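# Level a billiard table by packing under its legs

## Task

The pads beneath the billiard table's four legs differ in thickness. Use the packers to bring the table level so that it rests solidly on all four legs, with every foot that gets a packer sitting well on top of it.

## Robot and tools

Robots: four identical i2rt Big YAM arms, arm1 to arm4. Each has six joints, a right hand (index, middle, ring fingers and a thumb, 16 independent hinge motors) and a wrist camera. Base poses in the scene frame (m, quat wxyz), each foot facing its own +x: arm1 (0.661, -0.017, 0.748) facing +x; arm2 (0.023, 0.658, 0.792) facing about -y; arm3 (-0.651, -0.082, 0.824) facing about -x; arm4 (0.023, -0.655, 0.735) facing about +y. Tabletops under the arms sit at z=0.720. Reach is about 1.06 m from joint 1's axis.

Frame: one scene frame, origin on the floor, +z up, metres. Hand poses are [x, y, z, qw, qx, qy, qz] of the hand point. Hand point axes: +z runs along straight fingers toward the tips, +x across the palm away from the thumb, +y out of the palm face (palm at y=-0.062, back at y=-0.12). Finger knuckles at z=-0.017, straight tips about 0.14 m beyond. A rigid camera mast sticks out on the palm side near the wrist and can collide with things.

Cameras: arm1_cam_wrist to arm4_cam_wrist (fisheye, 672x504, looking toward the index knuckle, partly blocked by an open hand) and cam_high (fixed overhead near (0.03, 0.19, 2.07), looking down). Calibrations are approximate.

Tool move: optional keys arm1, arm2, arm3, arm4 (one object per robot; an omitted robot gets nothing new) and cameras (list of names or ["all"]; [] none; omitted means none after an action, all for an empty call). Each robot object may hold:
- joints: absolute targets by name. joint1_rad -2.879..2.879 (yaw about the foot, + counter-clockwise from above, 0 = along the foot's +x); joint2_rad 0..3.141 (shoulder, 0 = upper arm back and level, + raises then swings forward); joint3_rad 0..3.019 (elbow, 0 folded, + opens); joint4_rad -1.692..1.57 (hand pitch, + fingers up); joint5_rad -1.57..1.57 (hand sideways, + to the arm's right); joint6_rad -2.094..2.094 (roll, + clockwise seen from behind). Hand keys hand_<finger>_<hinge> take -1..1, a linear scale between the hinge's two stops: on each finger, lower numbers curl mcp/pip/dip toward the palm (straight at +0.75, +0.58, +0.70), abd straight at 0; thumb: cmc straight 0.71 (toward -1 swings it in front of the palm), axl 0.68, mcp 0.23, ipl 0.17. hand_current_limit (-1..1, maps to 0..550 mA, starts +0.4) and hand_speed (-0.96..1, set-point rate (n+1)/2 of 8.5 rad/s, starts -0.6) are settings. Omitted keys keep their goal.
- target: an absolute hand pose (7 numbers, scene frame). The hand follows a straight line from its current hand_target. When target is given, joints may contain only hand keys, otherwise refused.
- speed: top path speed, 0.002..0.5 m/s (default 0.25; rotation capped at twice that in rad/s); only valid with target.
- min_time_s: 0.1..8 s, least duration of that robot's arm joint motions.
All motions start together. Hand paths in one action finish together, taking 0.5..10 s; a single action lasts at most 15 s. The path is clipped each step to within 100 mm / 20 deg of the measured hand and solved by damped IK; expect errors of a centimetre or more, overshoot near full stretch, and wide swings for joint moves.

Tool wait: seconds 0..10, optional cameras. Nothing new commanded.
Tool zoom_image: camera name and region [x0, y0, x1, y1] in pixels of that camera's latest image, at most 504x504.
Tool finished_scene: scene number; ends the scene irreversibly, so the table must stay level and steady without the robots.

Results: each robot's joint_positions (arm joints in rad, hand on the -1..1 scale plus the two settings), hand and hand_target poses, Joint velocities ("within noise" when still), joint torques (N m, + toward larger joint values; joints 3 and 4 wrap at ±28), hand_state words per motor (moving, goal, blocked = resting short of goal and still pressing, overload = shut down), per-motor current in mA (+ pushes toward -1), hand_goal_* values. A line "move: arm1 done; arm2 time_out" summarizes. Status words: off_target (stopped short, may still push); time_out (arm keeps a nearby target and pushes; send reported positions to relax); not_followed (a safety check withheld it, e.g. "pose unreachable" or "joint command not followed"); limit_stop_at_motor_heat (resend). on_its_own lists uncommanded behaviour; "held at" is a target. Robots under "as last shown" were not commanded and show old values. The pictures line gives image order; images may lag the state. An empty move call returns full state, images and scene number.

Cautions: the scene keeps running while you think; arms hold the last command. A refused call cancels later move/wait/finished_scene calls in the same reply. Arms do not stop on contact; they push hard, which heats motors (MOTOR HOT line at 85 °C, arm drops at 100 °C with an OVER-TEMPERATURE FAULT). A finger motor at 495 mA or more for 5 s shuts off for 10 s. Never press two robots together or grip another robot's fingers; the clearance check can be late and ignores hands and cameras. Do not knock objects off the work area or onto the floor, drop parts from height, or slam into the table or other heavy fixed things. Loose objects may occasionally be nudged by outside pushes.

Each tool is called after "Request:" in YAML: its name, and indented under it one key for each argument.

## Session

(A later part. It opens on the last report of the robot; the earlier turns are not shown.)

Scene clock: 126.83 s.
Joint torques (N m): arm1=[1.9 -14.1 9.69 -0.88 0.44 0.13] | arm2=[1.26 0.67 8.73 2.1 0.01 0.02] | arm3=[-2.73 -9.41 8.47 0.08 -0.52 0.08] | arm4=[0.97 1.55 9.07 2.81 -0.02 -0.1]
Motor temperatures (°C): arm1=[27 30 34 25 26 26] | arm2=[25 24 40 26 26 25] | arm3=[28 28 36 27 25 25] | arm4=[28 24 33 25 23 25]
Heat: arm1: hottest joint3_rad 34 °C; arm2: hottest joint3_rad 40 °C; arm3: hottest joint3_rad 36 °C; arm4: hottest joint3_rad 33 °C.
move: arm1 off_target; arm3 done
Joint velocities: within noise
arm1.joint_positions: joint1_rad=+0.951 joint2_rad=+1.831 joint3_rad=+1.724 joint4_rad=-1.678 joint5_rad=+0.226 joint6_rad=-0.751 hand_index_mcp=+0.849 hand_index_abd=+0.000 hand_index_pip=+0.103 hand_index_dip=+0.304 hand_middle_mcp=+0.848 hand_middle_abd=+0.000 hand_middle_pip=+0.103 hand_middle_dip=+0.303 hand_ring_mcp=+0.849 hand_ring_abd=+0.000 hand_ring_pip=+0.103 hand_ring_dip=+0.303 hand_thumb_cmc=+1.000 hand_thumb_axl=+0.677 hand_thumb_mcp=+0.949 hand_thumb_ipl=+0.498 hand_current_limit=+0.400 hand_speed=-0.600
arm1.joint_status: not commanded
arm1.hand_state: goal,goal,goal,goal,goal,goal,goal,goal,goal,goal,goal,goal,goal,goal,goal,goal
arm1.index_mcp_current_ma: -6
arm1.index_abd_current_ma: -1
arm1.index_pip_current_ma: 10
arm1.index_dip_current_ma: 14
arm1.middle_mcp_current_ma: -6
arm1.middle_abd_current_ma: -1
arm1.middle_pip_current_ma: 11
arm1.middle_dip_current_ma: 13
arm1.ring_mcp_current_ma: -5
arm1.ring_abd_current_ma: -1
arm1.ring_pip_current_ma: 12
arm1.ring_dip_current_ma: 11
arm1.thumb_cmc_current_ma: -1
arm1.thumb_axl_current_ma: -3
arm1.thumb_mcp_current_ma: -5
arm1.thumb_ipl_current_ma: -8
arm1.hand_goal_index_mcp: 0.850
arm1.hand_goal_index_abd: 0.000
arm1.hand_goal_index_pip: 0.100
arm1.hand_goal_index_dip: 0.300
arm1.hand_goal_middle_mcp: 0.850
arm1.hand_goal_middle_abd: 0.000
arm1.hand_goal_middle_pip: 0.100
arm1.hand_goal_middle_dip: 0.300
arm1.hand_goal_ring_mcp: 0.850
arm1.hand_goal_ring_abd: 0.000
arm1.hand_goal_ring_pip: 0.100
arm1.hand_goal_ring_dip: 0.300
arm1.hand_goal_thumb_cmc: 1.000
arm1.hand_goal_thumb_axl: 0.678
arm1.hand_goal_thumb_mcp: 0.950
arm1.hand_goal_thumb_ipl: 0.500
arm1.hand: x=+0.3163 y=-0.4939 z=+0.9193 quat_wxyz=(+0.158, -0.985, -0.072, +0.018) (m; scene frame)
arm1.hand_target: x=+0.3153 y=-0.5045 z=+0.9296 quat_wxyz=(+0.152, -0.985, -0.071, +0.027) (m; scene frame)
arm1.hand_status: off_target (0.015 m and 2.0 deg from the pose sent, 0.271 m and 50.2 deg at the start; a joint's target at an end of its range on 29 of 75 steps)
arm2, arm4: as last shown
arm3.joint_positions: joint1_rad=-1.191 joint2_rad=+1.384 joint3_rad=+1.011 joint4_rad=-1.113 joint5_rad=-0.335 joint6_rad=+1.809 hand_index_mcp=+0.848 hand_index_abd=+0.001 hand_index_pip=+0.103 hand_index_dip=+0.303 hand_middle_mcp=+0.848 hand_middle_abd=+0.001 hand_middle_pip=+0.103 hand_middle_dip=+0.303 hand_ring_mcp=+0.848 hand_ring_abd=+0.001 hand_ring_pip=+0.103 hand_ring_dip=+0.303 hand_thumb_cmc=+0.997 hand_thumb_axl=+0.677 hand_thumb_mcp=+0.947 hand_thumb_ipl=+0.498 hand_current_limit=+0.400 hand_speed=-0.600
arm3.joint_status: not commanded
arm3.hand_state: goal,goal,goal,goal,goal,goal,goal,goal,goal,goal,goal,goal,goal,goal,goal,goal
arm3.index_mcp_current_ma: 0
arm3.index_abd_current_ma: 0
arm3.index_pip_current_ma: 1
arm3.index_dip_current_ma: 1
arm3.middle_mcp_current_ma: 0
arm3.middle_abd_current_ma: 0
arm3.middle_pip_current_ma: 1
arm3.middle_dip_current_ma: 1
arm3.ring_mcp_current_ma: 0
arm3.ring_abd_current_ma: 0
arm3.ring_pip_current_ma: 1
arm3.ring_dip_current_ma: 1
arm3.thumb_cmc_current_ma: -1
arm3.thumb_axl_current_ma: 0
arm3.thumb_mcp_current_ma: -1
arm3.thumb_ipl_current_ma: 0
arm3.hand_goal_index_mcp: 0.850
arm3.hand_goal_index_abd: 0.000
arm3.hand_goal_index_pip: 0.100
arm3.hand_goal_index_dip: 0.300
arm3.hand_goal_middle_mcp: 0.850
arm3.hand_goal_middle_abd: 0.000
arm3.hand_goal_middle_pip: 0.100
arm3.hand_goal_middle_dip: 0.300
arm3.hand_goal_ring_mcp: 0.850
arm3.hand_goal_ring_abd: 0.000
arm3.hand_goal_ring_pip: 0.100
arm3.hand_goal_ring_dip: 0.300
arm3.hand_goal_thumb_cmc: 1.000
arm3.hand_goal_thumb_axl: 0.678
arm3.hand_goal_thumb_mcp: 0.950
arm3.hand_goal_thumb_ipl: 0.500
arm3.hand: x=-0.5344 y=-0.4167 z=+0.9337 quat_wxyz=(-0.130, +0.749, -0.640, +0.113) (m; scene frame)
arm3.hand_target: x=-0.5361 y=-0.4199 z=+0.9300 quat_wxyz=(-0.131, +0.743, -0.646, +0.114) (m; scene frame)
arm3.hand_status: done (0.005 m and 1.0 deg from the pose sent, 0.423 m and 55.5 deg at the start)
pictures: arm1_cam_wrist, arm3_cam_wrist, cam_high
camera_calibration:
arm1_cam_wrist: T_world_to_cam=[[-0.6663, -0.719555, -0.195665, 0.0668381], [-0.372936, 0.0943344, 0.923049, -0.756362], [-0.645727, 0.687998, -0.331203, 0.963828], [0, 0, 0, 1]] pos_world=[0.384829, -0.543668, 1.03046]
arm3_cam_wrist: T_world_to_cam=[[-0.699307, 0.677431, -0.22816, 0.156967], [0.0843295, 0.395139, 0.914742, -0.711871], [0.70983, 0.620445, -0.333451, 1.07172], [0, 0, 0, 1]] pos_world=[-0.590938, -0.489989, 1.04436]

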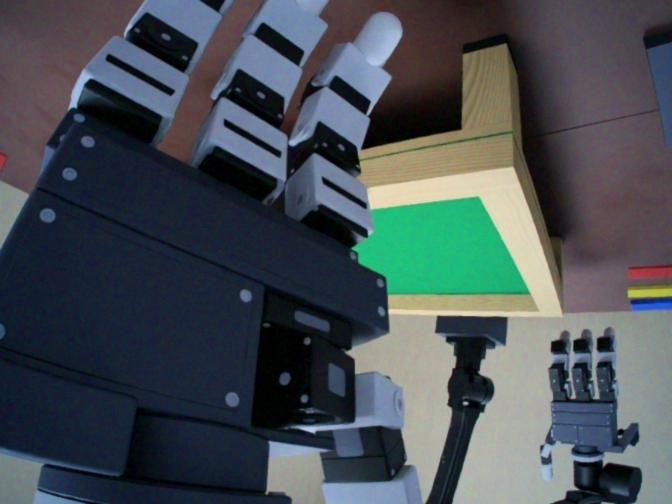

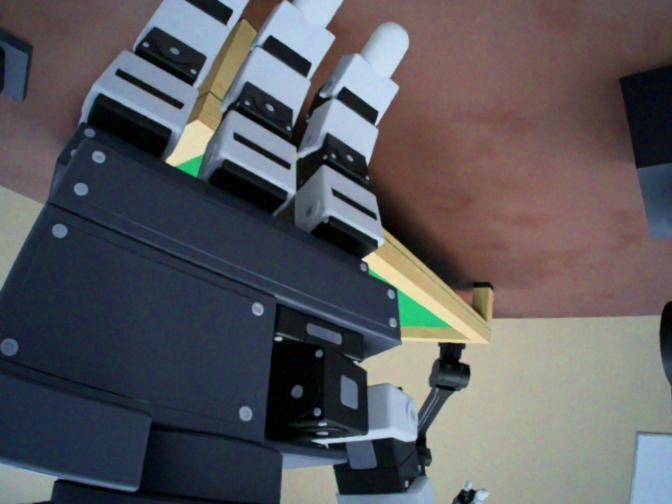

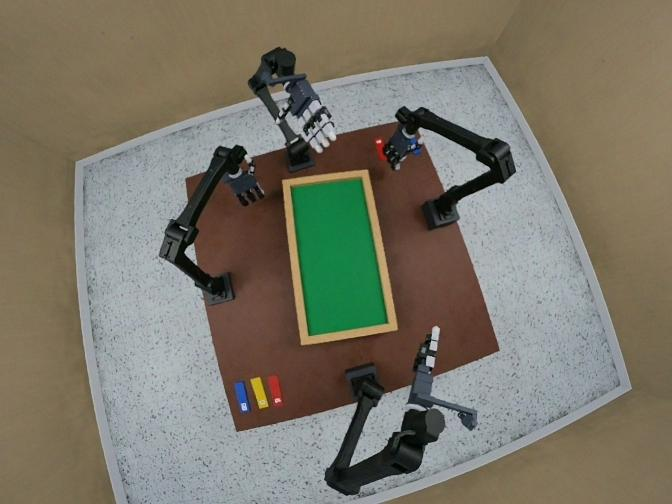

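Request:
move:
  arm1: {"joints":{"joint1_rad":0.95,"joint2_rad":1.2,"joint3_rad":1.45,"joint4_rad":-1.2,"joint5_rad":0,"joint6_rad":0},"min_time_s":1.5}
  arm3: {"target":[-0.52,-0.53,0.93,-0.1311,0.7432,-0.6461,0.1139],"speed":0.2}
  cameras: ["arm3_cam_wrist"]

Request:
zoom_image:
  camera: "arm3_cam_wrist"
  region: [300, 20, 420, 160]

Request:
move:
  arm1: {"joints":{"joint1_rad":-1.386,"joint2_rad":1.2,"joint3_rad":1.3,"joint4_rad":-1.2,"joint5_rad":0,"joint6_rad":1.7},"min_time_s":3}

Request:
move:
  arm1: {"target":[0.588,0.397,0.93,-0.1290,0.7318,0.6589,-0.1162],"speed":0.3}
  cameras: ["arm1_cam_wrist"]

Scene clock: 162.13 s.
Joint torques (N m): arm1=[0.73 -6.3 7.86 2.29 -0.07 0.15] | arm2=[1.32 0.85 8.72 2.18 0 0.03] | arm3=[-2.43 -12.86 13.07 -0.73 -0.53 -0.09] | arm4=[0.97 1.55 9.06 2.8 -0.02 -0.1]
Motor temperatures (°C): arm1=[27 31 36 24 26 26] | arm2=[25 24 40 26 26 25] | arm3=[28 28 37 27 25 25] | arm4=[28 24 33 25 23 25]
Heat: arm1: hottest joint3_rad 36 °C; arm2: hottest joint3_rad 40 °C; arm3: hottest joint3_rad 37 °C; arm4: hottest joint3_rad 33 °C.
move: arm1 done; arm3 off_target
Joint velocities: within noise
arm1.joint_positions: joint1_rad=+0.951 joint2_rad=+1.189 joint3_rad=+1.453 joint4_rad=-1.219 joint5_rad=+0.004 joint6_rad=-0.014 hand_index_mcp=+0.852 hand_index_abd=+0.000 hand_index_pip=+0.103 hand_index_dip=+0.304 hand_middle_mcp=+0.852 hand_middle_abd=+0.000 hand_middle_pip=+0.103 hand_middle_dip=+0.303 hand_ring_mcp=+0.852 hand_ring_abd=+0.000 hand_ring_pip=+0.103 hand_ring_dip=+0.303 hand_thumb_cmc=+1.000 hand_thumb_axl=+0.677 hand_thumb_mcp=+0.949 hand_thumb_ipl=+0.498 hand_current_limit=+0.400 hand_speed=-0.600
arm1.joint_status: all done
arm1.hand_state: goal,goal,goal,goal,goal,goal,goal,goal,goal,goal,goal,goal,goal,goal,goal,goal
arm1.index_mcp_current_ma: 8
arm1.index_abd_current_ma: -1
arm1.index_pip_current_ma: 10
arm1.index_dip_current_ma: 14
arm1.middle_mcp_current_ma: 9
arm1.middle_abd_current_ma: -1
arm1.middle_pip_current_ma: 11
arm1.middle_dip_current_ma: 13
arm1.ring_mcp_current_ma: 8
arm1.ring_abd_current_ma: -1
arm1.ring_pip_current_ma: 12
arm1.ring_dip_current_ma: 11
arm1.thumb_cmc_current_ma: -1
arm1.thumb_axl_current_ma: -3
arm1.thumb_mcp_current_ma: -5
arm1.thumb_ipl_current_ma: -8
arm1.hand_goal_index_mcp: 0.850
arm1.hand_goal_index_abd: 0.000
arm1.hand_goal_index_pip: 0.100
arm1.hand_goal_index_dip: 0.300
arm1.hand_goal_middle_mcp: 0.850
arm1.hand_goal_middle_abd: 0.000
arm1.hand_goal_middle_pip: 0.100
arm1.hand_goal_middle_dip: 0.300
arm1.hand_goal_ring_mcp: 0.850
arm1.hand_goal_ring_abd: 0.000
arm1.hand_goal_ring_pip: 0.100
arm1.hand_goal_ring_dip: 0.300
arm1.hand_goal_thumb_cmc: 1.000
arm1.hand_goal_thumb_axl: 0.678
arm1.hand_goal_thumb_mcp: 0.950
arm1.hand_goal_thumb_ipl: 0.500
arm1.hand: x=+0.3331 y=-0.4325 z=+1.1982 quat_wxyz=(-0.282, -0.909, +0.289, +0.098) (m; scene frame)
arm1.hand_target: x=+0.3286 y=-0.4366 z=+1.1951 quat_wxyz=(-0.286, -0.907, +0.295, +0.095) (m; scene frame)
arm1.hand_status: not commanded
arm2, arm4: as last shown
arm3.joint_positions: joint1_rad=-1.243 joint2_rad=+1.644 joint3_rad=+1.271 joint4_rad=-1.151 joint5_rad=-0.338 joint6_rad=+1.771 hand_index_mcp=+0.848 hand_index_abd=+0.001 hand_index_pip=+0.103 hand_index_dip=+0.303 hand_middle_mcp=+0.848 hand_middle_abd=+0.001 hand_middle_pip=+0.103 hand_middle_dip=+0.303 hand_ring_mcp=+0.848 hand_ring_abd=+0.001 hand_ring_pip=+0.103 hand_ring_dip=+0.303 hand_thumb_cmc=+0.997 hand_thumb_axl=+0.677 hand_thumb_mcp=+0.947 hand_thumb_ipl=+0.498 hand_current_limit=+0.400 hand_speed=-0.600
arm3.joint_status: not commanded
arm3.hand_state: goal,goal,goal,goal,goal,goal,goal,goal,goal,goal,goal,goal,goal,goal,goal,goal
arm3.index_mcp_current_ma: 0
arm3.index_abd_current_ma: 0
arm3.index_pip_current_ma: 1
arm3.index_dip_current_ma: 1
arm3.middle_mcp_current_ma: 0
arm3.middle_abd_current_ma: 0
arm3.middle_pip_current_ma: 1
arm3.middle_dip_current_ma: 1
arm3.ring_mcp_current_ma: 0
arm3.ring_abd_current_ma: 0
arm3.ring_pip_current_ma: 1
arm3.ring_dip_current_ma: 1
arm3.thumb_cmc_current_ma: -1
arm3.thumb_axl_current_ma: 0
arm3.thumb_mcp_current_ma: -1
arm3.thumb_ipl_current_ma: 0
arm3.hand_goal_index_mcp: 0.850
arm3.hand_goal_index_abd: 0.000
arm3.hand_goal_index_pip: 0.100
arm3.hand_goal_index_dip: 0.300
arm3.hand_goal_middle_mcp: 0.850
arm3.hand_goal_middle_abd: 0.000
arm3.hand_goal_middle_pip: 0.100
arm3.hand_goal_middle_dip: 0.300
arm3.hand_goal_ring_mcp: 0.850
arm3.hand_goal_ring_abd: 0.000
arm3.hand_goal_ring_pip: 0.100
arm3.hand_goal_ring_dip: 0.300
arm3.hand_goal_thumb_cmc: 1.000
arm3.hand_goal_thumb_axl: 0.678
arm3.hand_goal_thumb_mcp: 0.950
arm3.hand_goal_thumb_ipl: 0.500
arm3.hand: x=-0.5233 y=-0.5096 z=+0.9221 quat_wxyz=(-0.136, +0.742, -0.648, +0.103) (m; scene frame)
arm3.hand_target: x=-0.5204 y=-0.5293 z=+0.9300 quat_wxyz=(-0.131, +0.743, -0.646, +0.114) (m; scene frame)
arm3.hand_status: off_target (0.022 m and 1.3 deg from the pose sent, 0.114 m and 1.0 deg at the start)
pictures: arm3_cam_wrist
camera_calibration:
arm3_cam_wrist: T_world_to_cam=[[-0.689501, 0.694332, -0.206133, 0.218467], [0.0982202, 0.37161, 0.923179, -0.677959], [0.717594, 0.616286, -0.324423, 1.11121], [0, 0, 0, 1]] pos_world=[-0.580174, -0.584576, 1.03141]

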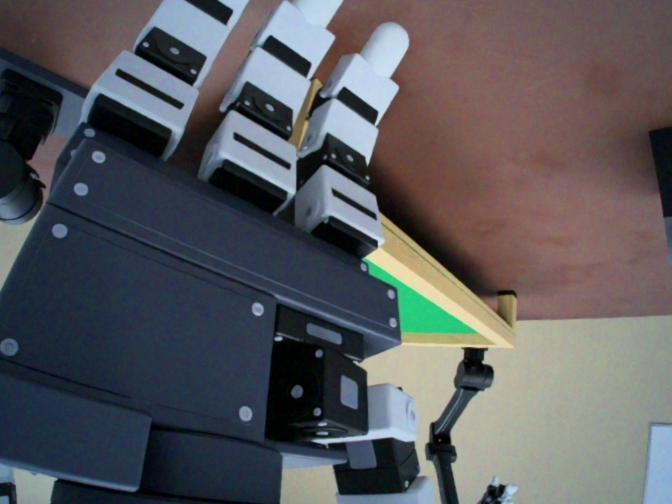

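Scaled by 3.600 from the camera's 672x504 image, which has a finer 960x720 frame.

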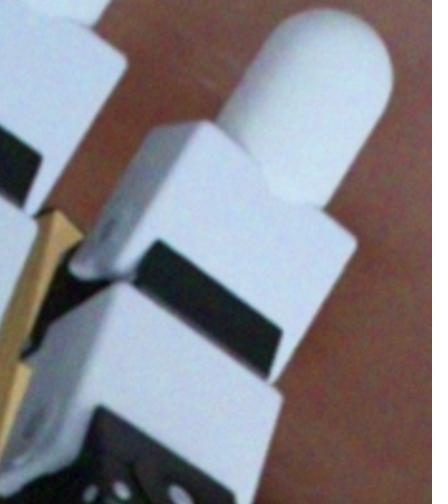

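Scene clock: 165.93 s.
Joint torques (N m): arm1=[0.15 -5.95 7.68 1.83 0.11 0.09] | arm2=[1.26 0.79 8.75 2.13 0.01 0.02] | arm3=[-2.61 -12.63 13.11 -0.77 -0.53 -0.08] | arm4=[0.97 1.55 9.06 2.81 -0.02 -0.1]
Motor temperatures (°C): arm1=[27 31 36 24 26 26] | arm2=[25 24 40 26 26 25] | arm3=[28 29 37 27 25 25] | arm4=[28 24 33 25 23 25]
Heat: arm1: hottest joint3_rad 36 °C; arm2: hottest joint3_rad 40 °C; arm3: hottest joint3_rad 37 °C; arm4: hottest joint3_rad 33 °C.
move: arm1 done
Joint velocities: within noise
arm1.joint_positions: joint1_rad=-1.377 joint2_rad=+1.189 joint3_rad=+1.304 joint4_rad=-1.217 joint5_rad=+0.000 joint6_rad=+1.686 hand_index_mcp=+0.850 hand_index_abd=+0.000 hand_index_pip=+0.103 hand_index_dip=+0.304 hand_middle_mcp=+0.850 hand_middle_abd=+0.000 hand_middle_pip=+0.103 hand_middle_dip=+0.303 hand_ring_mcp=+0.850 hand_ring_abd=+0.000 hand_ring_pip=+0.103 hand_ring_dip=+0.303 hand_thumb_cmc=+1.000 hand_thumb_axl=+0.677 hand_thumb_mcp=+0.949 hand_thumb_ipl=+0.498 hand_current_limit=+0.400 hand_speed=-0.600
arm1.joint_status: all done
arm1.hand_state: goal,goal,goal,goal,goal,goal,goal,goal,goal,goal,goal,goal,goal,goal,goal,goal
arm1.index_mcp_current_ma: 1
arm1.index_abd_current_ma: -1
arm1.index_pip_current_ma: 10
arm1.index_dip_current_ma: 14
arm1.middle_mcp_current_ma: 1
arm1.middle_abd_current_ma: -1
arm1.middle_pip_current_ma: 11
arm1.middle_dip_current_ma: 13
arm1.ring_mcp_current_ma: 0
arm1.ring_abd_current_ma: -1
arm1.ring_pip_current_ma: 12
arm1.ring_dip_current_ma: 11
arm1.thumb_cmc_current_ma: -1
arm1.thumb_axl_current_ma: -3
arm1.thumb_mcp_current_ma: -5
arm1.thumb_ipl_current_ma: -8
arm1.hand_goal_index_mcp: 0.850
arm1.hand_goal_index_abd: 0.000
arm1.hand_goal_index_pip: 0.100
arm1.hand_goal_index_dip: 0.300
arm1.hand_goal_middle_mcp: 0.850
arm1.hand_goal_middle_abd: 0.000
arm1.hand_goal_middle_pip: 0.100
arm1.hand_goal_middle_dip: 0.300
arm1.hand_goal_ring_mcp: 0.850
arm1.hand_goal_ring_abd: 0.000
arm1.hand_goal_ring_pip: 0.100
arm1.hand_goal_ring_dip: 0.300
arm1.hand_goal_thumb_cmc: 1.000
arm1.hand_goal_thumb_axl: 0.678
arm1.hand_goal_thumb_mcp: 0.950
arm1.hand_goal_thumb_ipl: 0.500
arm1.hand: x=+0.6669 y=+0.3946 z=+1.0674 quat_wxyz=(-0.189, +0.663, +0.711, +0.141) (m; scene frame)
arm1.hand_target: x=+0.6693 y=+0.3985 z=+1.0624 quat_wxyz=(-0.191, +0.671, +0.703, +0.141) (m; scene frame)
arm1.hand_status: not commanded
arm2, arm3, arm4: as last shown
pictures: none

Scene clock: 167.63 s.
Joint torques (N m): arm1=[1.79 -9.88 9.36 -0.25 -0.43 0.12] | arm2=[1.26 0.67 8.75 2.13 0.01 0.02] | arm3=[-2.55 -12.69 13.11 -0.72 -0.52 -0.06] | arm4=[0.97 1.55 9.06 2.8 -0.02 -0.1]
Motor temperatures (°C): arm1=[27 31 36 24 26 26] | arm2=[25 24 40 26 26 25] | arm3=[28 29 37 27 25 25] | arm4=[28 24 33 25 23 25]
Heat: arm1: hottest joint3_rad 36 °C; arm2: hottest joint3_rad 40 °C; arm3: hottest joint3_rad 37 °C; arm4: hottest joint3_rad 33 °C.
move: arm1 off_target
Joint velocities: within noise
arm1.joint_positions: joint1_rad=-1.370 joint2_rad=+1.506 joint3_rad=+1.304 joint4_rad=-1.275 joint5_rad=-0.331 joint6_rad=+1.884 hand_index_mcp=+0.849 hand_index_abd=+0.000 hand_index_pip=+0.103 hand_index_dip=+0.304 hand_middle_mcp=+0.848 hand_middle_abd=+0.000 hand_middle_pip=+0.103 hand_middle_dip=+0.303 hand_ring_mcp=+0.848 hand_ring_abd=+0.000 hand_ring_pip=+0.103 hand_ring_dip=+0.303 hand_thumb_cmc=+1.000 hand_thumb_axl=+0.677 hand_thumb_mcp=+0.949 hand_thumb_ipl=+0.498 hand_current_limit=+0.400 hand_speed=-0.600
arm1.joint_status: not commanded
arm1.hand_state: goal,goal,goal,goal,goal,goal,goal,goal,goal,goal,goal,goal,goal,goal,goal,goal
arm1.index_mcp_current_ma: -6
arm1.index_abd_current_ma: -1
arm1.index_pip_current_ma: 10
arm1.index_dip_current_ma: 14
arm1.middle_mcp_current_ma: -7
arm1.middle_abd_current_ma: -1
arm1.middle_pip_current_ma: 11
arm1.middle_dip_current_ma: 13
arm1.ring_mcp_current_ma: -6
arm1.ring_abd_current_ma: -1
arm1.ring_pip_current_ma: 12
arm1.ring_dip_current_ma: 11
arm1.thumb_cmc_current_ma: -1
arm1.thumb_axl_current_ma: -3
arm1.thumb_mcp_current_ma: -5
arm1.thumb_ipl_current_ma: -8
arm1.hand_goal_index_mcp: 0.850
arm1.hand_goal_index_abd: 0.000
arm1.hand_goal_index_pip: 0.100
arm1.hand_goal_index_dip: 0.300
arm1.hand_goal_middle_mcp: 0.850
arm1.hand_goal_middle_abd: 0.000
arm1.hand_goal_middle_pip: 0.100
arm1.hand_goal_middle_dip: 0.300
arm1.hand_goal_ring_mcp: 0.850
arm1.hand_goal_ring_abd: 0.000
arm1.hand_goal_ring_pip: 0.100
arm1.hand_goal_ring_dip: 0.300
arm1.hand_goal_thumb_cmc: 1.000
arm1.hand_goal_thumb_axl: 0.678
arm1.hand_goal_thumb_mcp: 0.950
arm1.hand_goal_thumb_ipl: 0.500
arm1.hand: x=+0.5949 y=+0.3925 z=+0.9227 quat_wxyz=(-0.126, +0.732, +0.660, -0.115) (m; scene frame)
arm1.hand_target: x=+0.5881 y=+0.3969 z=+0.9300 quat_wxyz=(-0.129, +0.732, +0.659, -0.116) (m; scene frame)
arm1.hand_status: off_target (0.011 m and 0.3 deg from the pose sent, 0.158 m and 32.0 deg at the start)
arm2, arm3, arm4: as last shown
pictures: arm1_cam_wrist
camera_calibration:
arm1_cam_wrist: T_world_to_cam=[[0.525532, -0.821875, -0.219857, 0.24443], [-0.162417, -0.350586, 0.922339, -0.689236], [-0.835127, -0.449011, -0.317731, 1.08157], [0, 0, 0, 1]] pos_world=[0.662852, 0.444892, 1.0331]

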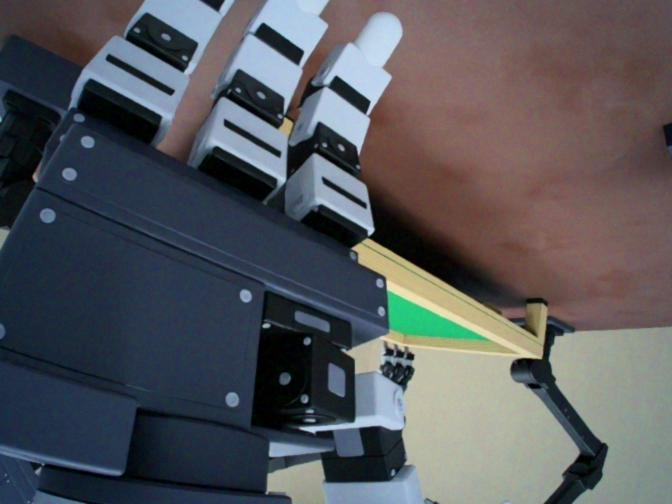

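Request:
move:
  arm1: {"joints":{"hand_index_mcp":0.98,"hand_middle_mcp":0.98,"hand_ring_mcp":0.98,"hand_index_pip":0.98,"hand_middle_pip":0.98,"hand_ring_pip":0.98,"hand_index_dip":0.98,"hand_middle_dip":0.98,"hand_ring_dip":0.98,"hand_index_abd":-0.5,"hand_middle_abd":-0.5,"hand_ring_abd":-0.5}}
  arm3: {"joints":{"hand_index_mcp":0.98,"hand_middle_mcp":0.98,"hand_ring_mcp":0.98,"hand_index_pip":0.98,"hand_middle_pip":0.98,"hand_ring_pip":0.98,"hand_index_dip":0.98,"hand_middle_dip":0.98,"hand_ring_dip":0.98,"hand_index_abd":-0.5,"hand_middle_abd":-0.5,"hand_ring_abd":-0.5}}
  cameras: ["arm1_cam_wrist","arm3_cam_wrist"]

Scene clock: 183.93 s.
Joint torques (N m): arm1=[1.79 -9.93 9.37 -0.14 -0.43 0.12] | arm2=[1.38 0.97 8.73 2.14 -0.01 0.02] | arm3=[-2.78 -12.75 12.92 -0.66 -0.52 -0.09] | arm4=[0.97 1.55 9.06 2.81 -0.02 -0.1]
Motor temperatures (°C): arm1=[27 31 35 24 26 26] | arm2=[25 24 40 26 26 25] | arm3=[28 29 38 27 25 25] | arm4=[28 24 33 25 23 25]
Heat: arm1: hottest joint3_rad 35 °C; arm2: hottest joint3_rad 40 °C; arm3: hottest joint3_rad 38 °C; arm4: hottest joint3_rad 33 °C.
move: arm1 done; arm3 done
Joint velocities: within noise
arm1.joint_positions: joint1_rad=-1.369 joint2_rad=+1.506 joint3_rad=+1.304 joint4_rad=-1.276 joint5_rad=-0.332 joint6_rad=+1.884 hand_index_mcp=+0.968 hand_index_abd=-0.494 hand_index_pip=+0.974 hand_index_dip=+0.976 hand_middle_mcp=+0.966 hand_middle_abd=-0.493 hand_middle_pip=+0.973 hand_middle_dip=+0.976 hand_ring_mcp=+0.968 hand_ring_abd=-0.493 hand_ring_pip=+0.973 hand_ring_dip=+0.977 hand_thumb_cmc=+1.000 hand_thumb_axl=+0.677 hand_thumb_mcp=+0.949 hand_thumb_ipl=+0.498 hand_current_limit=+0.400 hand_speed=-0.600
arm1.joint_status: all done
arm1.hand_state: goal,goal,goal,goal,goal,goal,goal,goal,goal,goal,goal,goal,goal,goal,goal,goal
arm1.index_mcp_current_ma: -53
arm1.index_abd_current_ma: 20
arm1.index_pip_current_ma: -25
arm1.index_dip_current_ma: -14
arm1.middle_mcp_current_ma: -60
arm1.middle_abd_current_ma: 26
arm1.middle_pip_current_ma: -28
arm1.middle_dip_current_ma: -14
arm1.ring_mcp_current_ma: -54
arm1.ring_abd_current_ma: 25
arm1.ring_pip_current_ma: -30
arm1.ring_dip_current_ma: -12
arm1.thumb_cmc_current_ma: -1
arm1.thumb_axl_current_ma: -3
arm1.thumb_mcp_current_ma: -5
arm1.thumb_ipl_current_ma: -8
arm1.hand_goal_index_mcp: 0.980
arm1.hand_goal_index_abd: -0.500
arm1.hand_goal_index_pip: 0.980
arm1.hand_goal_index_dip: 0.980
arm1.hand_goal_middle_mcp: 0.980
arm1.hand_goal_middle_abd: -0.500
arm1.hand_goal_middle_pip: 0.980
arm1.hand_goal_middle_dip: 0.980
arm1.hand_goal_ring_mcp: 0.980
arm1.hand_goal_ring_abd: -0.500
arm1.hand_goal_ring_pip: 0.980
arm1.hand_goal_ring_dip: 0.980
arm1.hand_goal_thumb_cmc: 1.000
arm1.hand_goal_thumb_axl: 0.678
arm1.hand_goal_thumb_mcp: 0.950
arm1.hand_goal_thumb_ipl: 0.500
arm1.hand: x=+0.5945 y=+0.3921 z=+0.9227 quat_wxyz=(-0.126, +0.732, +0.660, -0.116) (m; scene frame)
arm1.hand_target: x=+0.5880 y=+0.3969 z=+0.9300 quat_wxyz=(-0.129, +0.732, +0.659, -0.116) (m; scene frame)
arm1.hand_status: not commanded
arm2.joint_positions: joint1_rad=-0.797 joint2_rad=+0.629 joint3_rad=+1.340 joint4_rad=-1.307 joint5_rad=-0.053 joint6_rad=+1.148 hand_index_mcp=+0.754 hand_index_abd=+0.000 hand_index_pip=+0.577 hand_index_dip=+0.696 hand_middle_mcp=+0.754 hand_middle_abd=+0.000 hand_middle_pip=+0.577 hand_middle_dip=+0.696 hand_ring_mcp=+0.754 hand_ring_abd=+0.000 hand_ring_pip=+0.577 hand_ring_dip=+0.696 hand_thumb_cmc=+0.714 hand_thumb_axl=+0.677 hand_thumb_mcp=+0.226 hand_thumb_ipl=+0.168 hand_current_limit=+0.400 hand_speed=-0.600
arm2.joint_status: not commanded
arm2.hand_state: goal,goal,goal,goal,goal,goal,goal,goal,goal,goal,goal,goal,goal,goal,goal,goal
arm2.index_mcp_current_ma: -1
arm2.index_abd_current_ma: 1
arm2.index_pip_current_ma: 2
arm2.index_dip_current_ma: 0
arm2.middle_mcp_current_ma: -1
arm2.middle_abd_current_ma: 1
arm2.middle_pip_current_ma: 2
arm2.middle_dip_current_ma: 0
arm2.ring_mcp_current_ma: -1
arm2.ring_abd_current_ma: 1
arm2.ring_pip_current_ma: 2
arm2.ring_dip_current_ma: 0
arm2.thumb_cmc_current_ma: 1
arm2.thumb_axl_current_ma: -2
arm2.thumb_mcp_current_ma: -1
arm2.thumb_ipl_current_ma: -1
arm2.hand_goal_index_mcp: 0.754
arm2.hand_goal_index_abd: 0.000
arm2.hand_goal_index_pip: 0.576
arm2.hand_goal_index_dip: 0.696
arm2.hand_goal_middle_mcp: 0.754
arm2.hand_goal_middle_abd: 0.000
arm2.hand_goal_middle_pip: 0.576
arm2.hand_goal_middle_dip: 0.696
arm2.hand_goal_ring_mcp: 0.754
arm2.hand_goal_ring_abd: 0.000
arm2.hand_goal_ring_pip: 0.576
arm2.hand_goal_ring_dip: 0.696
arm2.hand_goal_thumb_cmc: 0.714
arm2.hand_goal_thumb_axl: 0.678
arm2.hand_goal_thumb_mcp: 0.226
arm2.hand_goal_thumb_ipl: 0.168
arm2.hand: x=-0.2249 y=+0.5384 z=+1.3186 quat_wxyz=(+0.456, +0.499, -0.730, +0.104) (m; scene frame)
arm2.hand_target: x=-0.2235 y=+0.5399 z=+1.3326 quat_wxyz=(+0.470, +0.495, -0.723, +0.106) (m; scene frame)
arm2.hand_status: not commanded
arm3.joint_positions: joint1_rad=-1.243 joint2_rad=+1.644 joint3_rad=+1.274 joint4_rad=-1.152 joint5_rad=-0.340 joint6_rad=+1.771 hand_index_mcp=+0.966 hand_index_abd=-0.494 hand_index_pip=+0.972 hand_index_dip=+0.976 hand_middle_mcp=+0.967 hand_middle_abd=-0.493 hand_middle_pip=+0.973 hand_middle_dip=+0.976 hand_ring_mcp=+0.966 hand_ring_abd=-0.493 hand_ring_pip=+0.972 hand_ring_dip=+0.977 hand_thumb_cmc=+0.997 hand_thumb_axl=+0.677 hand_thumb_mcp=+0.947 hand_thumb_ipl=+0.498 hand_current_limit=+0.400 hand_speed=-0.600
arm3.joint_status: all done
arm3.hand_state: goal,goal,goal,goal,goal,goal,goal,goal,goal,goal,goal,goal,goal,goal,goal,goal
arm3.index_mcp_current_ma: -11
arm3.index_abd_current_ma: 2
arm3.index_pip_current_ma: -4
arm3.index_dip_current_ma: -1
arm3.middle_mcp_current_ma: -9
arm3.middle_abd_current_ma: 2
arm3.middle_pip_current_ma: -3
arm3.middle_dip_current_ma: -1
arm3.ring_mcp_current_ma: -10
arm3.ring_abd_current_ma: 2
arm3.ring_pip_current_ma: -4
arm3.ring_dip_current_ma: -1
arm3.thumb_cmc_current_ma: -1
arm3.thumb_axl_current_ma: 0
arm3.thumb_mcp_current_ma: -1
arm3.thumb_ipl_current_ma: 0
arm3.hand_goal_index_mcp: 0.980
arm3.hand_goal_index_abd: -0.500
arm3.hand_goal_index_pip: 0.980
arm3.hand_goal_index_dip: 0.980
arm3.hand_goal_middle_mcp: 0.980
arm3.hand_goal_middle_abd: -0.500
arm3.hand_goal_middle_pip: 0.980
arm3.hand_goal_middle_dip: 0.980
arm3.hand_goal_ring_mcp: 0.980
arm3.hand_goal_ring_abd: -0.500
arm3.hand_goal_ring_pip: 0.980
arm3.hand_goal_ring_dip: 0.980
arm3.hand_goal_thumb_cmc: 1.000
arm3.hand_goal_thumb_axl: 0.678
arm3.hand_goal_thumb_mcp: 0.950
arm3.hand_goal_thumb_ipl: 0.500
arm3.hand: x=-0.5226 y=-0.5106 z=+0.9232 quat_wxyz=(-0.136, +0.743, -0.647, +0.105) (m; scene frame)
arm3.hand_target: x=-0.5202 y=-0.5293 z=+0.9301 quat_wxyz=(-0.131, +0.743, -0.646, +0.114) (m; scene frame)
arm3.hand_status: not commanded
arm4: as last shown
pictures: arm1_cam_wrist, arm3_cam_wrist
camera_calibration:
arm1_cam_wrist: T_world_to_cam=[[0.525369, -0.822146, -0.219234, 0.243965], [-0.161178, -0.349151, 0.923101, -0.691421], [-0.835469, -0.449633, -0.315945, 1.07983], [0, 0, 0, 1]] pos_world=[0.662552, 0.444693, 1.0329]
arm3_cam_wrist: T_world_to_cam=[[-0.689268, 0.693689, -0.209058, 0.222301], [0.095684, 0.373183, 0.92281, -0.678931], [0.71816, 0.61606, -0.323598, 1.11098], [0, 0, 0, 1]] pos_world=[-0.579676, -0.585275, 1.03251]

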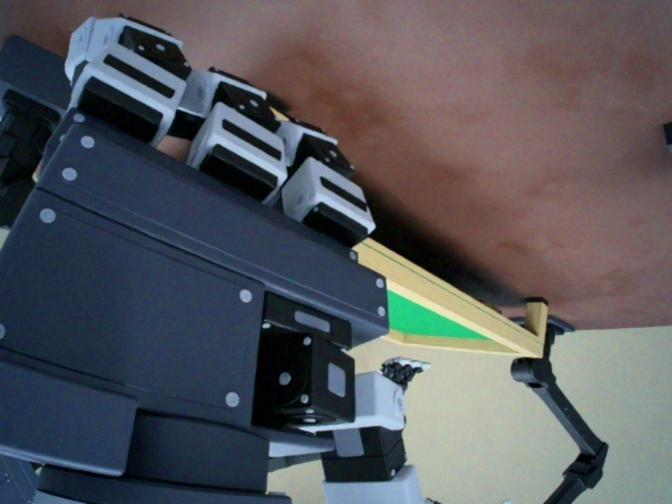

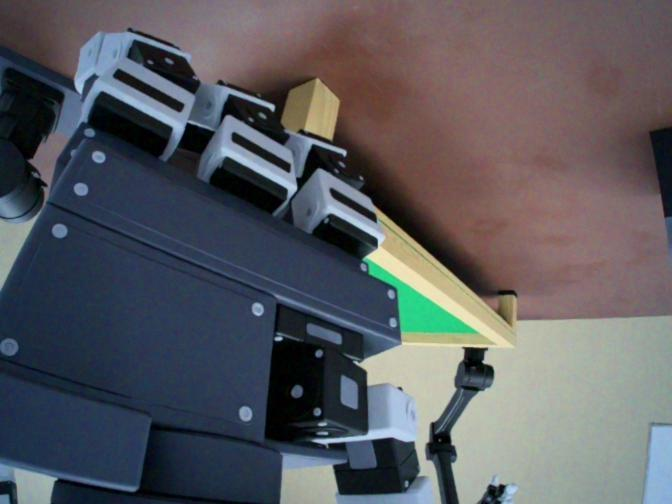

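Request:
zoom_image:
  camera: "arm3_cam_wrist"
  region: [270, 60, 360, 150]

Request:
zoom_image:
  camera: "arm3_cam_wrist"
  region: [480, 275, 540, 345]

Request:
zoom_image:
  camera: "arm1_cam_wrist"
  region: [250, 70, 310, 130]

Request:
zoom_image:
  camera: "arm1_cam_wrist"
  region: [500, 280, 570, 360]

Request:
move:
  arm1: {"target":[0.445,0.345,0.93,-0.1178,0.6682,0.7235,-0.1276],"speed":0.2}
  cameras: ["arm1_cam_wrist"]

Scaled by 5.600 from the camera's 672x504 image, which has a finer 960x720 frame.

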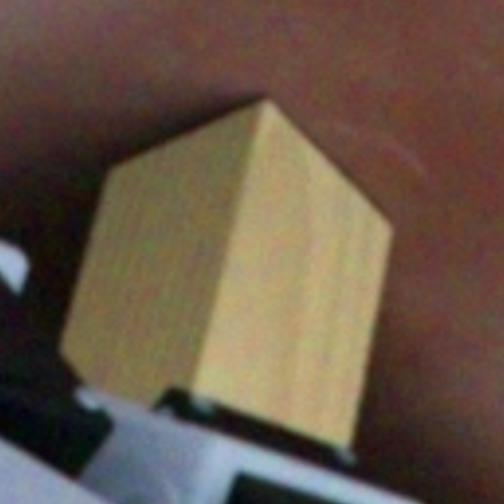

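Scaled by 7.200 from the camera's 672x504 image, which has a finer 960x720 frame.

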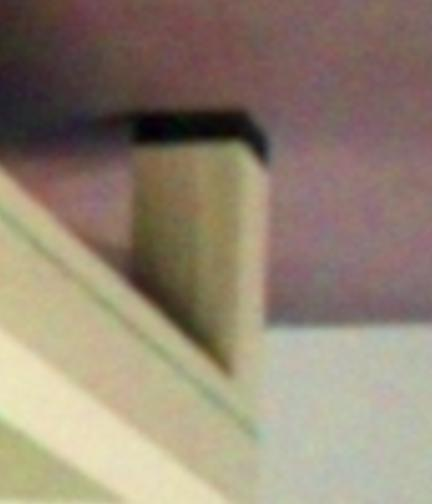

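Scaled by 8.400 from the camera's 672x504 image, which has a finer 960x720 frame.

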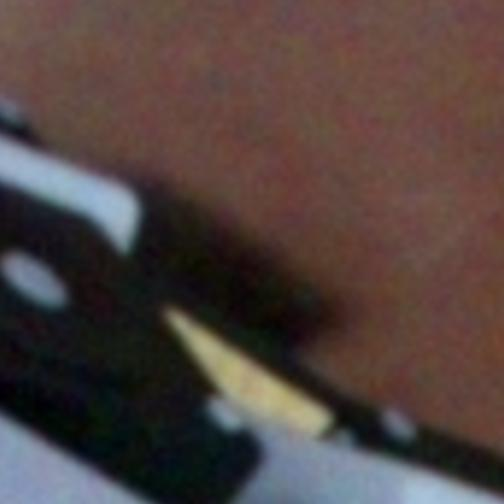

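Scaled by 6.300 from the camera's 672x504 image, which has a finer 960x720 frame.

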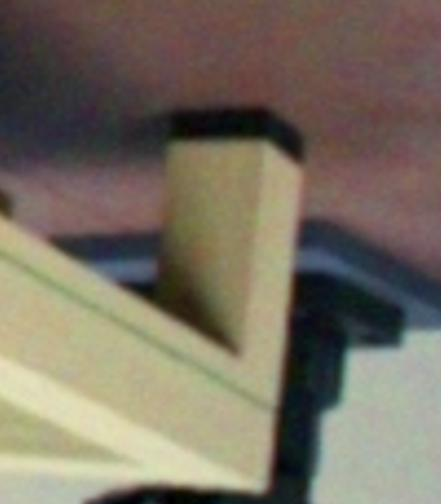

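Scene clock: 190.37 s.
Joint torques (N m): arm1=[1.49 -9.47 9.11 1.01 -0.16 0.12] | arm2=[1.2 0.79 8.79 2.09 0.01 0.02] | arm3=[-2.73 -12.75 12.85 -0.61 -0.53 -0.1] | arm4=[0.97 1.61 9.06 2.81 -0.02 -0.1]
Motor temperatures (°C): arm1=[27 31 35 24 26 26] | arm2=[25 24 40 26 26 25] | arm3=[28 30 39 27 25 25] | arm4=[28 24 33 25 23 25]
Heat: arm1: hottest joint3_rad 35 °C; arm2: hottest joint3_rad 40 °C; arm3: hottest joint3_rad 39 °C; arm4: hottest joint3_rad 33 °C.
move: arm1 off_target
Joint velocities: within noise
arm1.joint_positions: joint1_rad=-1.014 joint2_rad=+1.495 joint3_rad=+1.304 joint4_rad=-1.247 joint5_rad=-0.320 joint6_rad=+2.057 hand_index_mcp=+0.968 hand_index_abd=-0.495 hand_index_pip=+0.974 hand_index_dip=+0.976 hand_middle_mcp=+0.966 hand_middle_abd=-0.493 hand_middle_pip=+0.973 hand_middle_dip=+0.976 hand_ring_mcp=+0.968 hand_ring_abd=-0.493 hand_ring_pip=+0.973 hand_ring_dip=+0.977 hand_thumb_cmc=+1.000 hand_thumb_axl=+0.677 hand_thumb_mcp=+0.949 hand_thumb_ipl=+0.498 hand_current_limit=+0.400 hand_speed=-0.600
arm1.joint_status: not commanded
arm1.hand_state: goal,goal,goal,goal,goal,goal,goal,goal,goal,goal,goal,goal,goal,goal,goal,goal
arm1.index_mcp_current_ma: -53
arm1.index_abd_current_ma: 18
arm1.index_pip_current_ma: -25
arm1.index_dip_current_ma: -14
arm1.middle_mcp_current_ma: -60
arm1.middle_abd_current_ma: 23
arm1.middle_pip_current_ma: -28
arm1.middle_dip_current_ma: -14
arm1.ring_mcp_current_ma: -54
arm1.ring_abd_current_ma: 23
arm1.ring_pip_current_ma: -29
arm1.ring_dip_current_ma: -12
arm1.thumb_cmc_current_ma: -1
arm1.thumb_axl_current_ma: -3
arm1.thumb_mcp_current_ma: -5
arm1.thumb_ipl_current_ma: -8
arm1.hand_goal_index_mcp: 0.980
arm1.hand_goal_index_abd: -0.500
arm1.hand_goal_index_pip: 0.980
arm1.hand_goal_index_dip: 0.980
arm1.hand_goal_middle_mcp: 0.980
arm1.hand_goal_middle_abd: -0.500
arm1.hand_goal_middle_pip: 0.980
arm1.hand_goal_middle_dip: 0.980
arm1.hand_goal_ring_mcp: 0.980
arm1.hand_goal_ring_abd: -0.500
arm1.hand_goal_ring_pip: 0.980
arm1.hand_goal_ring_dip: 0.980
arm1.hand_goal_thumb_cmc: 1.000
arm1.hand_goal_thumb_axl: 0.678
arm1.hand_goal_thumb_mcp: 0.950
arm1.hand_goal_thumb_ipl: 0.500
arm1.hand: x=+0.4529 y=+0.3361 z=+0.9271 quat_wxyz=(-0.108, +0.667, +0.725, -0.132) (m; scene frame)
arm1.hand_target: x=+0.4451 y=+0.3449 z=+0.9302 quat_wxyz=(-0.118, +0.668, +0.723, -0.128) (m; scene frame)
arm1.hand_status: off_target (0.012 m and 1.3 deg from the pose sent, 0.157 m and 10.5 deg at the start)
arm2, arm3: as last shown
arm4.joint_positions: joint1_rad=+0.336 joint2_rad=+0.619 joint3_rad=+1.439 joint4_rad=-1.169 joint5_rad=+0.070 joint6_rad=+1.114 hand_index_mcp=+0.756 hand_index_abd=+0.001 hand_index_pip=+0.577 hand_index_dip=+0.696 hand_middle_mcp=+0.756 hand_middle_abd=+0.001 hand_middle_pip=+0.577 hand_middle_dip=+0.696 hand_ring_mcp=+0.756 hand_ring_abd=+0.001 hand_ring_pip=+0.577 hand_ring_dip=+0.696 hand_thumb_cmc=+0.715 hand_thumb_axl=+0.677 hand_thumb_mcp=+0.226 hand_thumb_ipl=+0.168 hand_current_limit=+0.400 hand_speed=-0.600
arm4.joint_status: not commanded
arm4.hand_state: goal,goal,goal,goal,goal,goal,goal,goal,goal,goal,goal,goal,goal,goal,goal,goal
arm4.index_mcp_current_ma: 9
arm4.index_abd_current_ma: 3
arm4.index_pip_current_ma: 3
arm4.index_dip_current_ma: 0
arm4.middle_mcp_current_ma: 9
arm4.middle_abd_current_ma: 3
arm4.middle_pip_current_ma: 3
arm4.middle_dip_current_ma: 0
arm4.ring_mcp_current_ma: 10
arm4.ring_abd_current_ma: 3
arm4.ring_pip_current_ma: 3
arm4.ring_dip_current_ma: 0
arm4.thumb_cmc_current_ma: 5
arm4.thumb_axl_current_ma: -3
arm4.thumb_mcp_current_ma: -1
arm4.thumb_ipl_current_ma: -1
arm4.hand_goal_index_mcp: 0.754
arm4.hand_goal_index_abd: 0.000
arm4.hand_goal_index_pip: 0.576
arm4.hand_goal_index_dip: 0.696
arm4.hand_goal_middle_mcp: 0.754
arm4.hand_goal_middle_abd: 0.000
arm4.hand_goal_middle_pip: 0.576
arm4.hand_goal_middle_dip: 0.696
arm4.hand_goal_ring_mcp: 0.754
arm4.hand_goal_ring_abd: 0.000
arm4.hand_goal_ring_pip: 0.576
arm4.hand_goal_ring_dip: 0.696
arm4.hand_goal_thumb_cmc: 0.714
arm4.hand_goal_thumb_axl: 0.678
arm4.hand_goal_thumb_mcp: 0.226
arm4.hand_goal_thumb_ipl: 0.168
arm4.hand: x=+0.0227 y=-0.3903 z=+1.3541 quat_wxyz=(-0.370, +0.311, +0.757, +0.439) (m; scene frame)
arm4.hand_target: x=+0.0204 y=-0.3939 z=+1.3634 quat_wxyz=(-0.380, +0.303, +0.753, +0.443) (m; scene frame)
arm4.hand_status: not commanded
pictures: arm1_cam_wrist
camera_calibration:
arm1_cam_wrist: T_world_to_cam=[[0.672369, -0.711152, -0.205385, 0.156548], [-0.0952991, -0.358322, 0.928721, -0.769927], [-0.734055, -0.604871, -0.308697, 0.93725], [0, 0, 0, 1]] pos_world=[0.509362, 0.402363, 1.03653]

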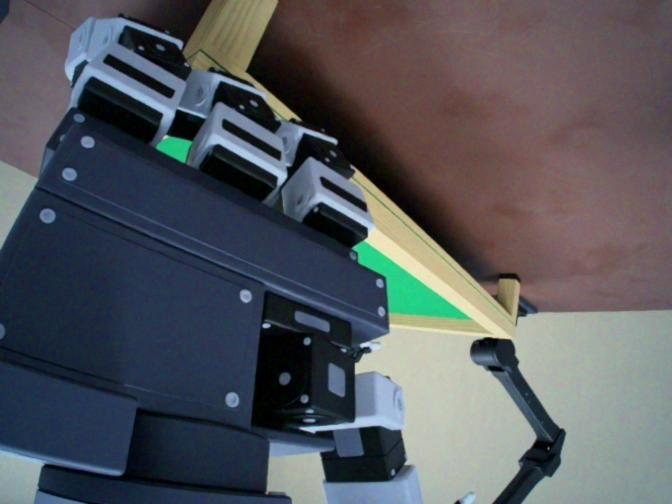

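Request:
move:
  arm1: {"target":[0.51,0.40,0.93,-0.1178,0.6682,0.7235,-0.1276],"speed":0.2}
  cameras: ["arm1_cam_wrist"]

Request:
zoom_image:
  camera: "arm1_cam_wrist"
  region: [220, 0, 340, 120]

Scene clock: 195.93 s.
Joint torques (N m): arm1=[0.44 -9.7 10.37 -0.21 -0.45 -0.12] | arm2=[1.32 0.79 8.72 2.14 0.01 0.02] | arm3=[-2.73 -12.69 12.86 -0.68 -0.52 -0.08] | arm4=[0.97 1.55 9.06 2.8 -0.02 -0.1]
Motor temperatures (°C): arm1=[27 31 35 24 26 26] | arm2=[25 24 40 26 26 25] | arm3=[28 30 40 27 25 25] | arm4=[28 24 33 25 23 25]
Heat: arm1: hottest joint3_rad 35 °C; arm2: hottest joint3_rad 40 °C; arm3: hottest joint3_rad 40 °C; arm4: hottest joint3_rad 33 °C.
move: arm1 off_target
Joint velocities: within noise
arm1.joint_positions: joint1_rad=-1.185 joint2_rad=+1.552 joint3_rad=+1.358 joint4_rad=-1.288 joint5_rad=-0.334 joint6_rad=+1.897 hand_index_mcp=+0.968 hand_index_abd=-0.495 hand_index_pip=+0.974 hand_index_dip=+0.976 hand_middle_mcp=+0.966 hand_middle_abd=-0.494 hand_middle_pip=+0.973 hand_middle_dip=+0.976 hand_ring_mcp=+0.968 hand_ring_abd=-0.494 hand_ring_pip=+0.973 hand_ring_dip=+0.977 hand_thumb_cmc=+1.000 hand_thumb_axl=+0.677 hand_thumb_mcp=+0.949 hand_thumb_ipl=+0.498 hand_current_limit=+0.400 hand_speed=-0.600
arm1.joint_status: not commanded
arm1.hand_state: goal,goal,goal,goal,goal,goal,goal,goal,goal,goal,goal,goal,goal,goal,goal,goal
arm1.index_mcp_current_ma: -53
arm1.index_abd_current_ma: 17
arm1.index_pip_current_ma: -24
arm1.index_dip_current_ma: -14
arm1.middle_mcp_current_ma: -60
arm1.middle_abd_current_ma: 22
arm1.middle_pip_current_ma: -27
arm1.middle_dip_current_ma: -14
arm1.ring_mcp_current_ma: -54
arm1.ring_abd_current_ma: 22
arm1.ring_pip_current_ma: -29
arm1.ring_dip_current_ma: -12
arm1.thumb_cmc_current_ma: -1
arm1.thumb_axl_current_ma: -3
arm1.thumb_mcp_current_ma: -5
arm1.thumb_ipl_current_ma: -8
arm1.hand_goal_index_mcp: 0.980
arm1.hand_goal_index_abd: -0.500
arm1.hand_goal_index_pip: 0.980
arm1.hand_goal_index_dip: 0.980
arm1.hand_goal_middle_mcp: 0.980
arm1.hand_goal_middle_abd: -0.500
arm1.hand_goal_middle_pip: 0.980
arm1.hand_goal_middle_dip: 0.980
arm1.hand_goal_ring_mcp: 0.980
arm1.hand_goal_ring_abd: -0.500
arm1.hand_goal_ring_pip: 0.980
arm1.hand_goal_ring_dip: 0.980
arm1.hand_goal_thumb_cmc: 1.000
arm1.hand_goal_thumb_axl: 0.678
arm1.hand_goal_thumb_mcp: 0.950
arm1.hand_goal_thumb_ipl: 0.500
arm1.hand: x=+0.5135 y=+0.3876 z=+0.9231 quat_wxyz=(-0.112, +0.673, +0.720, -0.129) (m; scene frame)
arm1.hand_target: x=+0.5102 y=+0.3996 z=+0.9300 quat_wxyz=(-0.118, +0.668, +0.723, -0.127) (m; scene frame)
arm1.hand_status: off_target (0.015 m and 1.0 deg from the pose sent, 0.086 m and 1.3 deg at the start)
arm2, arm3, arm4: as last shown
pictures: arm1_cam_wrist
camera_calibration:
arm1_cam_wrist: T_world_to_cam=[[0.658904, -0.721899, -0.21144, 0.168226], [-0.100875, -0.363344, 0.926178, -0.734707], [-0.745433, -0.588933, -0.31223, 1.01456], [0, 0, 0, 1]] pos_world=[0.571329, 0.451999, 1.03282]

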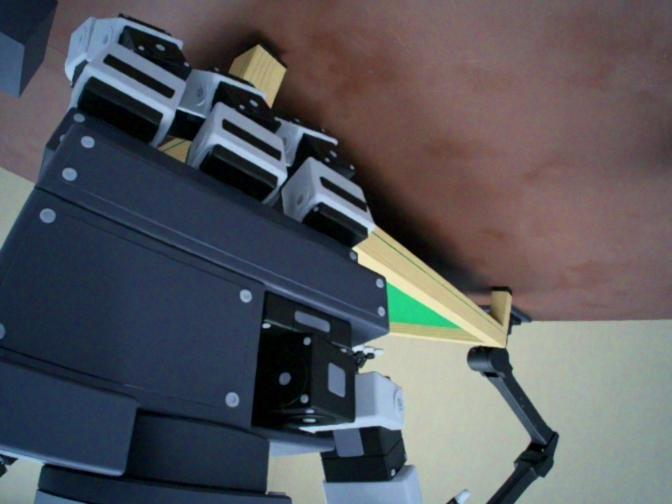

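Scaled by 4.200 from the camera's 672x504 image, which has a finer 960x720 frame.

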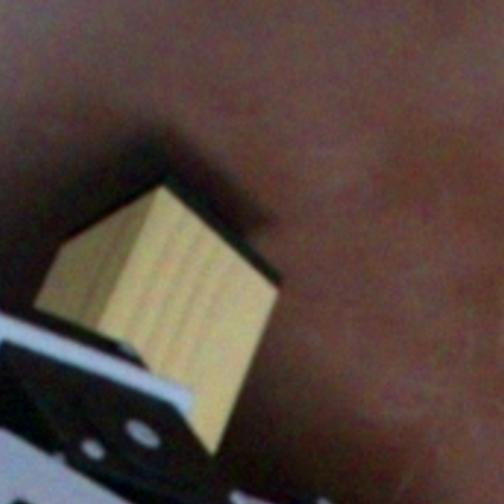

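Request:
move:
  arm2: {"joints":{"joint1_rad":-1.2,"joint2_rad":1.0,"joint3_rad":1.2,"joint4_rad":-1.2,"joint5_rad":-0.2,"joint6_rad":1.6,"hand_index_mcp":0.98,"hand_middle_mcp":0.98,"hand_ring_mcp":0.98,"hand_index_pip":0.98,"hand_middle_pip":0.98,"hand_ring_pip":0.98,"hand_index_dip":0.98,"hand_middle_dip":0.98,"hand_ring_dip":0.98,"hand_index_abd":-0.5,"hand_middle_abd":-0.5,"hand_ring_abd":-0.5,"hand_thumb_cmc":1.0,"hand_thumb_mcp":0.95,"hand_thumb_ipl":0.5},"min_time_s":2}

Request:
move:
  arm2: {"target":[-0.297,0.542,0.92,0.0354,-0.2005,0.9641,-0.1700],"speed":0.25}
  cameras: ["arm2_cam_wrist"]

Scene clock: 224.43 s.
Joint torques (N m): arm1=[0.56 -9.76 10.37 -0.21 -0.45 -0.16] | arm2=[0.5 -5.48 7.94 1.78 -0.29 0.21] | arm3=[-2.73 -12.69 12.93 -0.66 -0.53 -0.09] | arm4=[0.97 1.61 9.06 2.81 -0.02 -0.1]
Motor temperatures (°C): arm1=[27 31 39 24 27 26] | arm2=[25 24 40 26 26 25] | arm3=[28 30 43 27 25 25] | arm4=[28 24 33 25 23 25]
Heat: arm1: hottest joint3_rad 39 °C; arm2: hottest joint3_rad 40 °C; arm3: hottest joint3_rad 43 °C; arm4: hottest joint3_rad 33 °C.
move: arm2 done
Joint velocities: within noise
arm1, arm3, arm4: as last shown
arm2.joint_positions: joint1_rad=-1.192 joint2_rad=+0.997 joint3_rad=+1.198 joint4_rad=-1.215 joint5_rad=-0.198 joint6_rad=+1.590 hand_index_mcp=+0.976 hand_index_abd=-0.490 hand_index_pip=+0.977 hand_index_dip=+0.977 hand_middle_mcp=+0.977 hand_middle_abd=-0.491 hand_middle_pip=+0.977 hand_middle_dip=+0.977 hand_ring_mcp=+0.976 hand_ring_abd=-0.490 hand_ring_pip=+0.977 hand_ring_dip=+0.978 hand_thumb_cmc=+0.997 hand_thumb_axl=+0.677 hand_thumb_mcp=+0.942 hand_thumb_ipl=+0.497 hand_current_limit=+0.400 hand_speed=-0.600
arm2.joint_status: all done
arm2.hand_state: goal,goal,goal,goal,goal,goal,goal,goal,goal,goal,goal,goal,goal,goal,goal,goal
arm2.index_mcp_current_ma: -11
arm2.index_abd_current_ma: 28
arm2.index_pip_current_ma: -9
arm2.index_dip_current_ma: -7
arm2.middle_mcp_current_ma: -11
arm2.middle_abd_current_ma: 25
arm2.middle_pip_current_ma: -8
arm2.middle_dip_current_ma: -8
arm2.ring_mcp_current_ma: -13
arm2.ring_abd_current_ma: 29
arm2.ring_pip_current_ma: -9
arm2.ring_dip_current_ma: -7
arm2.thumb_cmc_current_ma: -8
arm2.thumb_axl_current_ma: -2
arm2.thumb_mcp_current_ma: -35
arm2.thumb_ipl_current_ma: -13
arm2.hand_goal_index_mcp: 0.980
arm2.hand_goal_index_abd: -0.500
arm2.hand_goal_index_pip: 0.980
arm2.hand_goal_index_dip: 0.980
arm2.hand_goal_middle_mcp: 0.980
arm2.hand_goal_middle_abd: -0.500
arm2.hand_goal_middle_pip: 0.980
arm2.hand_goal_middle_dip: 0.980
arm2.hand_goal_ring_mcp: 0.980
arm2.hand_goal_ring_abd: -0.500
arm2.hand_goal_ring_pip: 0.980
arm2.hand_goal_ring_dip: 0.980
arm2.hand_goal_thumb_cmc: 1.000
arm2.hand_goal_thumb_axl: 0.678
arm2.hand_goal_thumb_mcp: 0.950
arm2.hand_goal_thumb_ipl: 0.500
arm2.hand: x=-0.3382 y=+0.5774 z=+1.1172 quat_wxyz=(+0.247, +0.188, -0.939, +0.148) (m; scene frame)
arm2.hand_target: x=-0.3422 y=+0.5784 z=+1.1181 quat_wxyz=(+0.253, +0.180, -0.939, +0.150) (m; scene frame)
arm2.hand_status: not commanded
pictures: none

Scene clock: 226.27 s.
Joint torques (N m): arm1=[0.56 -9.76 10.37 -0.23 -0.45 -0.16] | arm2=[1.96 -9.17 6.8 0.27 -0.48 0.02] | arm3=[-2.37 -12.63 12.85 -0.64 -0.54 -0.08] | arm4=[0.97 1.61 9.06 2.8 -0.02 -0.1]
Motor temperatures (°C): arm1=[27 31 39 24 27 26] | arm2=[25 24 40 26 26 25] | arm3=[28 30 43 27 25 25] | arm4=[28 24 33 25 23 25]
Heat: arm1: hottest joint3_rad 39 °C; arm2: hottest joint3_rad 40 °C; arm3: hottest joint3_rad 43 °C; arm4: hottest joint3_rad 33 °C.
move: arm2 done
Joint velocities: within noise
arm1, arm3, arm4: as last shown
arm2.joint_positions: joint1_rad=-1.144 joint2_rad=+1.326 joint3_rad=+1.011 joint4_rad=-1.251 joint5_rad=-0.339 joint6_rad=+1.587 hand_index_mcp=+0.975 hand_index_abd=-0.494 hand_index_pip=+0.977 hand_index_dip=+0.977 hand_middle_mcp=+0.975 hand_middle_abd=-0.494 hand_middle_pip=+0.977 hand_middle_dip=+0.977 hand_ring_mcp=+0.974 hand_ring_abd=-0.494 hand_ring_pip=+0.977 hand_ring_dip=+0.978 hand_thumb_cmc=+0.997 hand_thumb_axl=+0.677 hand_thumb_mcp=+0.946 hand_thumb_ipl=+0.498 hand_current_limit=+0.400 hand_speed=-0.600
arm2.joint_status: not commanded
arm2.hand_state: goal,goal,goal,goal,goal,goal,goal,goal,goal,goal,goal,goal,goal,goal,goal,goal
arm2.index_mcp_current_ma: -17
arm2.index_abd_current_ma: 17
arm2.index_pip_current_ma: -9
arm2.index_dip_current_ma: -7
arm2.middle_mcp_current_ma: -16
arm2.middle_abd_current_ma: 15
arm2.middle_pip_current_ma: -8
arm2.middle_dip_current_ma: -8
arm2.ring_mcp_current_ma: -19
arm2.ring_abd_current_ma: 17
arm2.ring_pip_current_ma: -9
arm2.ring_dip_current_ma: -7
arm2.thumb_cmc_current_ma: -8
arm2.thumb_axl_current_ma: -2
arm2.thumb_mcp_current_ma: -14
arm2.thumb_ipl_current_ma: -8
arm2.hand_goal_index_mcp: 0.980
arm2.hand_goal_index_abd: -0.500
arm2.hand_goal_index_pip: 0.980
arm2.hand_goal_index_dip: 0.980
arm2.hand_goal_middle_mcp: 0.980
arm2.hand_goal_middle_abd: -0.500
arm2.hand_goal_middle_pip: 0.980
arm2.hand_goal_middle_dip: 0.980
arm2.hand_goal_ring_mcp: 0.980
arm2.hand_goal_ring_abd: -0.500
arm2.hand_goal_ring_pip: 0.980
arm2.hand_goal_ring_dip: 0.980
arm2.hand_goal_thumb_cmc: 1.000
arm2.hand_goal_thumb_axl: 0.678
arm2.hand_goal_thumb_mcp: 0.950
arm2.hand_goal_thumb_ipl: 0.500
arm2.hand: x=-0.2955 y=+0.5462 z=+0.9201 quat_wxyz=(-0.037, +0.191, -0.966, +0.168) (m; scene frame)
arm2.hand_target: x=-0.2969 y=+0.5420 z=+0.9200 quat_wxyz=(-0.035, +0.201, -0.964, +0.170) (m; scene frame)
arm2.hand_status: done (0.004 m and 1.1 deg from the pose sent, 0.205 m and 32.8 deg at the start)
pictures: arm2_cam_wrist
camera_calibration:
arm2_cam_wrist: T_world_to_cam=[[0.492901, 0.851065, -0.180935, -0.123701], [0.359745, -0.00999494, 0.932997, -0.817387], [0.792233, -0.524966, -0.311092, 0.924658], [0, 0, 0, 1]] pos_world=[-0.377521, 0.582521, 1.02789]

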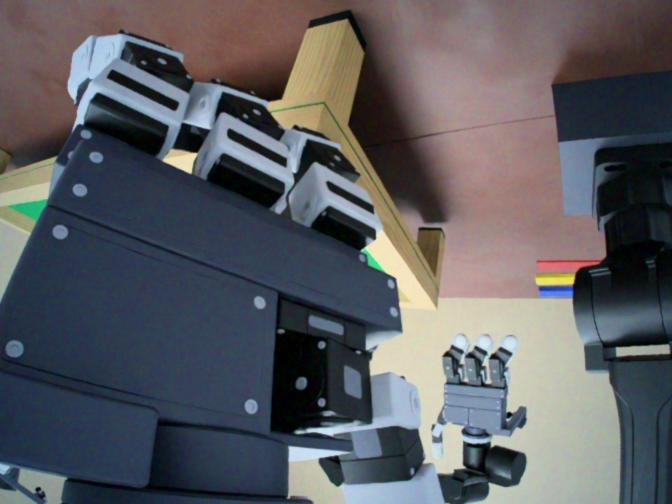

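Request:
zoom_image:
  camera: "arm2_cam_wrist"
  region: [290, 0, 380, 90]

Request:
zoom_image:
  camera: "arm2_cam_wrist"
  region: [400, 210, 460, 270]

Scaled by 5.600 from the camera's 672x504 image, which has a finer 960x720 frame.

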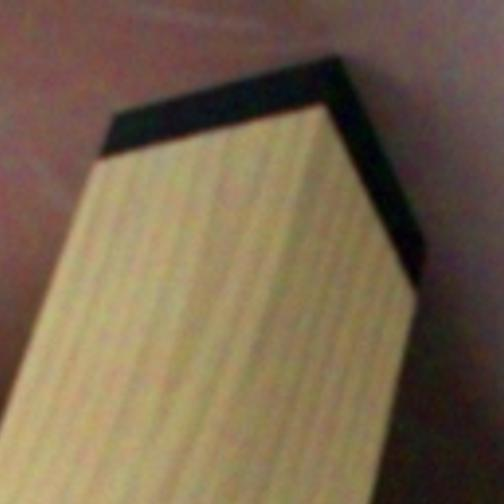

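Scaled by 8.400 from the camera's 672x504 image, which has a finer 960x720 frame.

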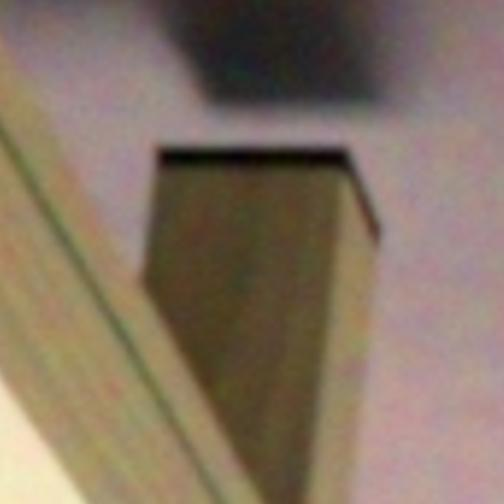

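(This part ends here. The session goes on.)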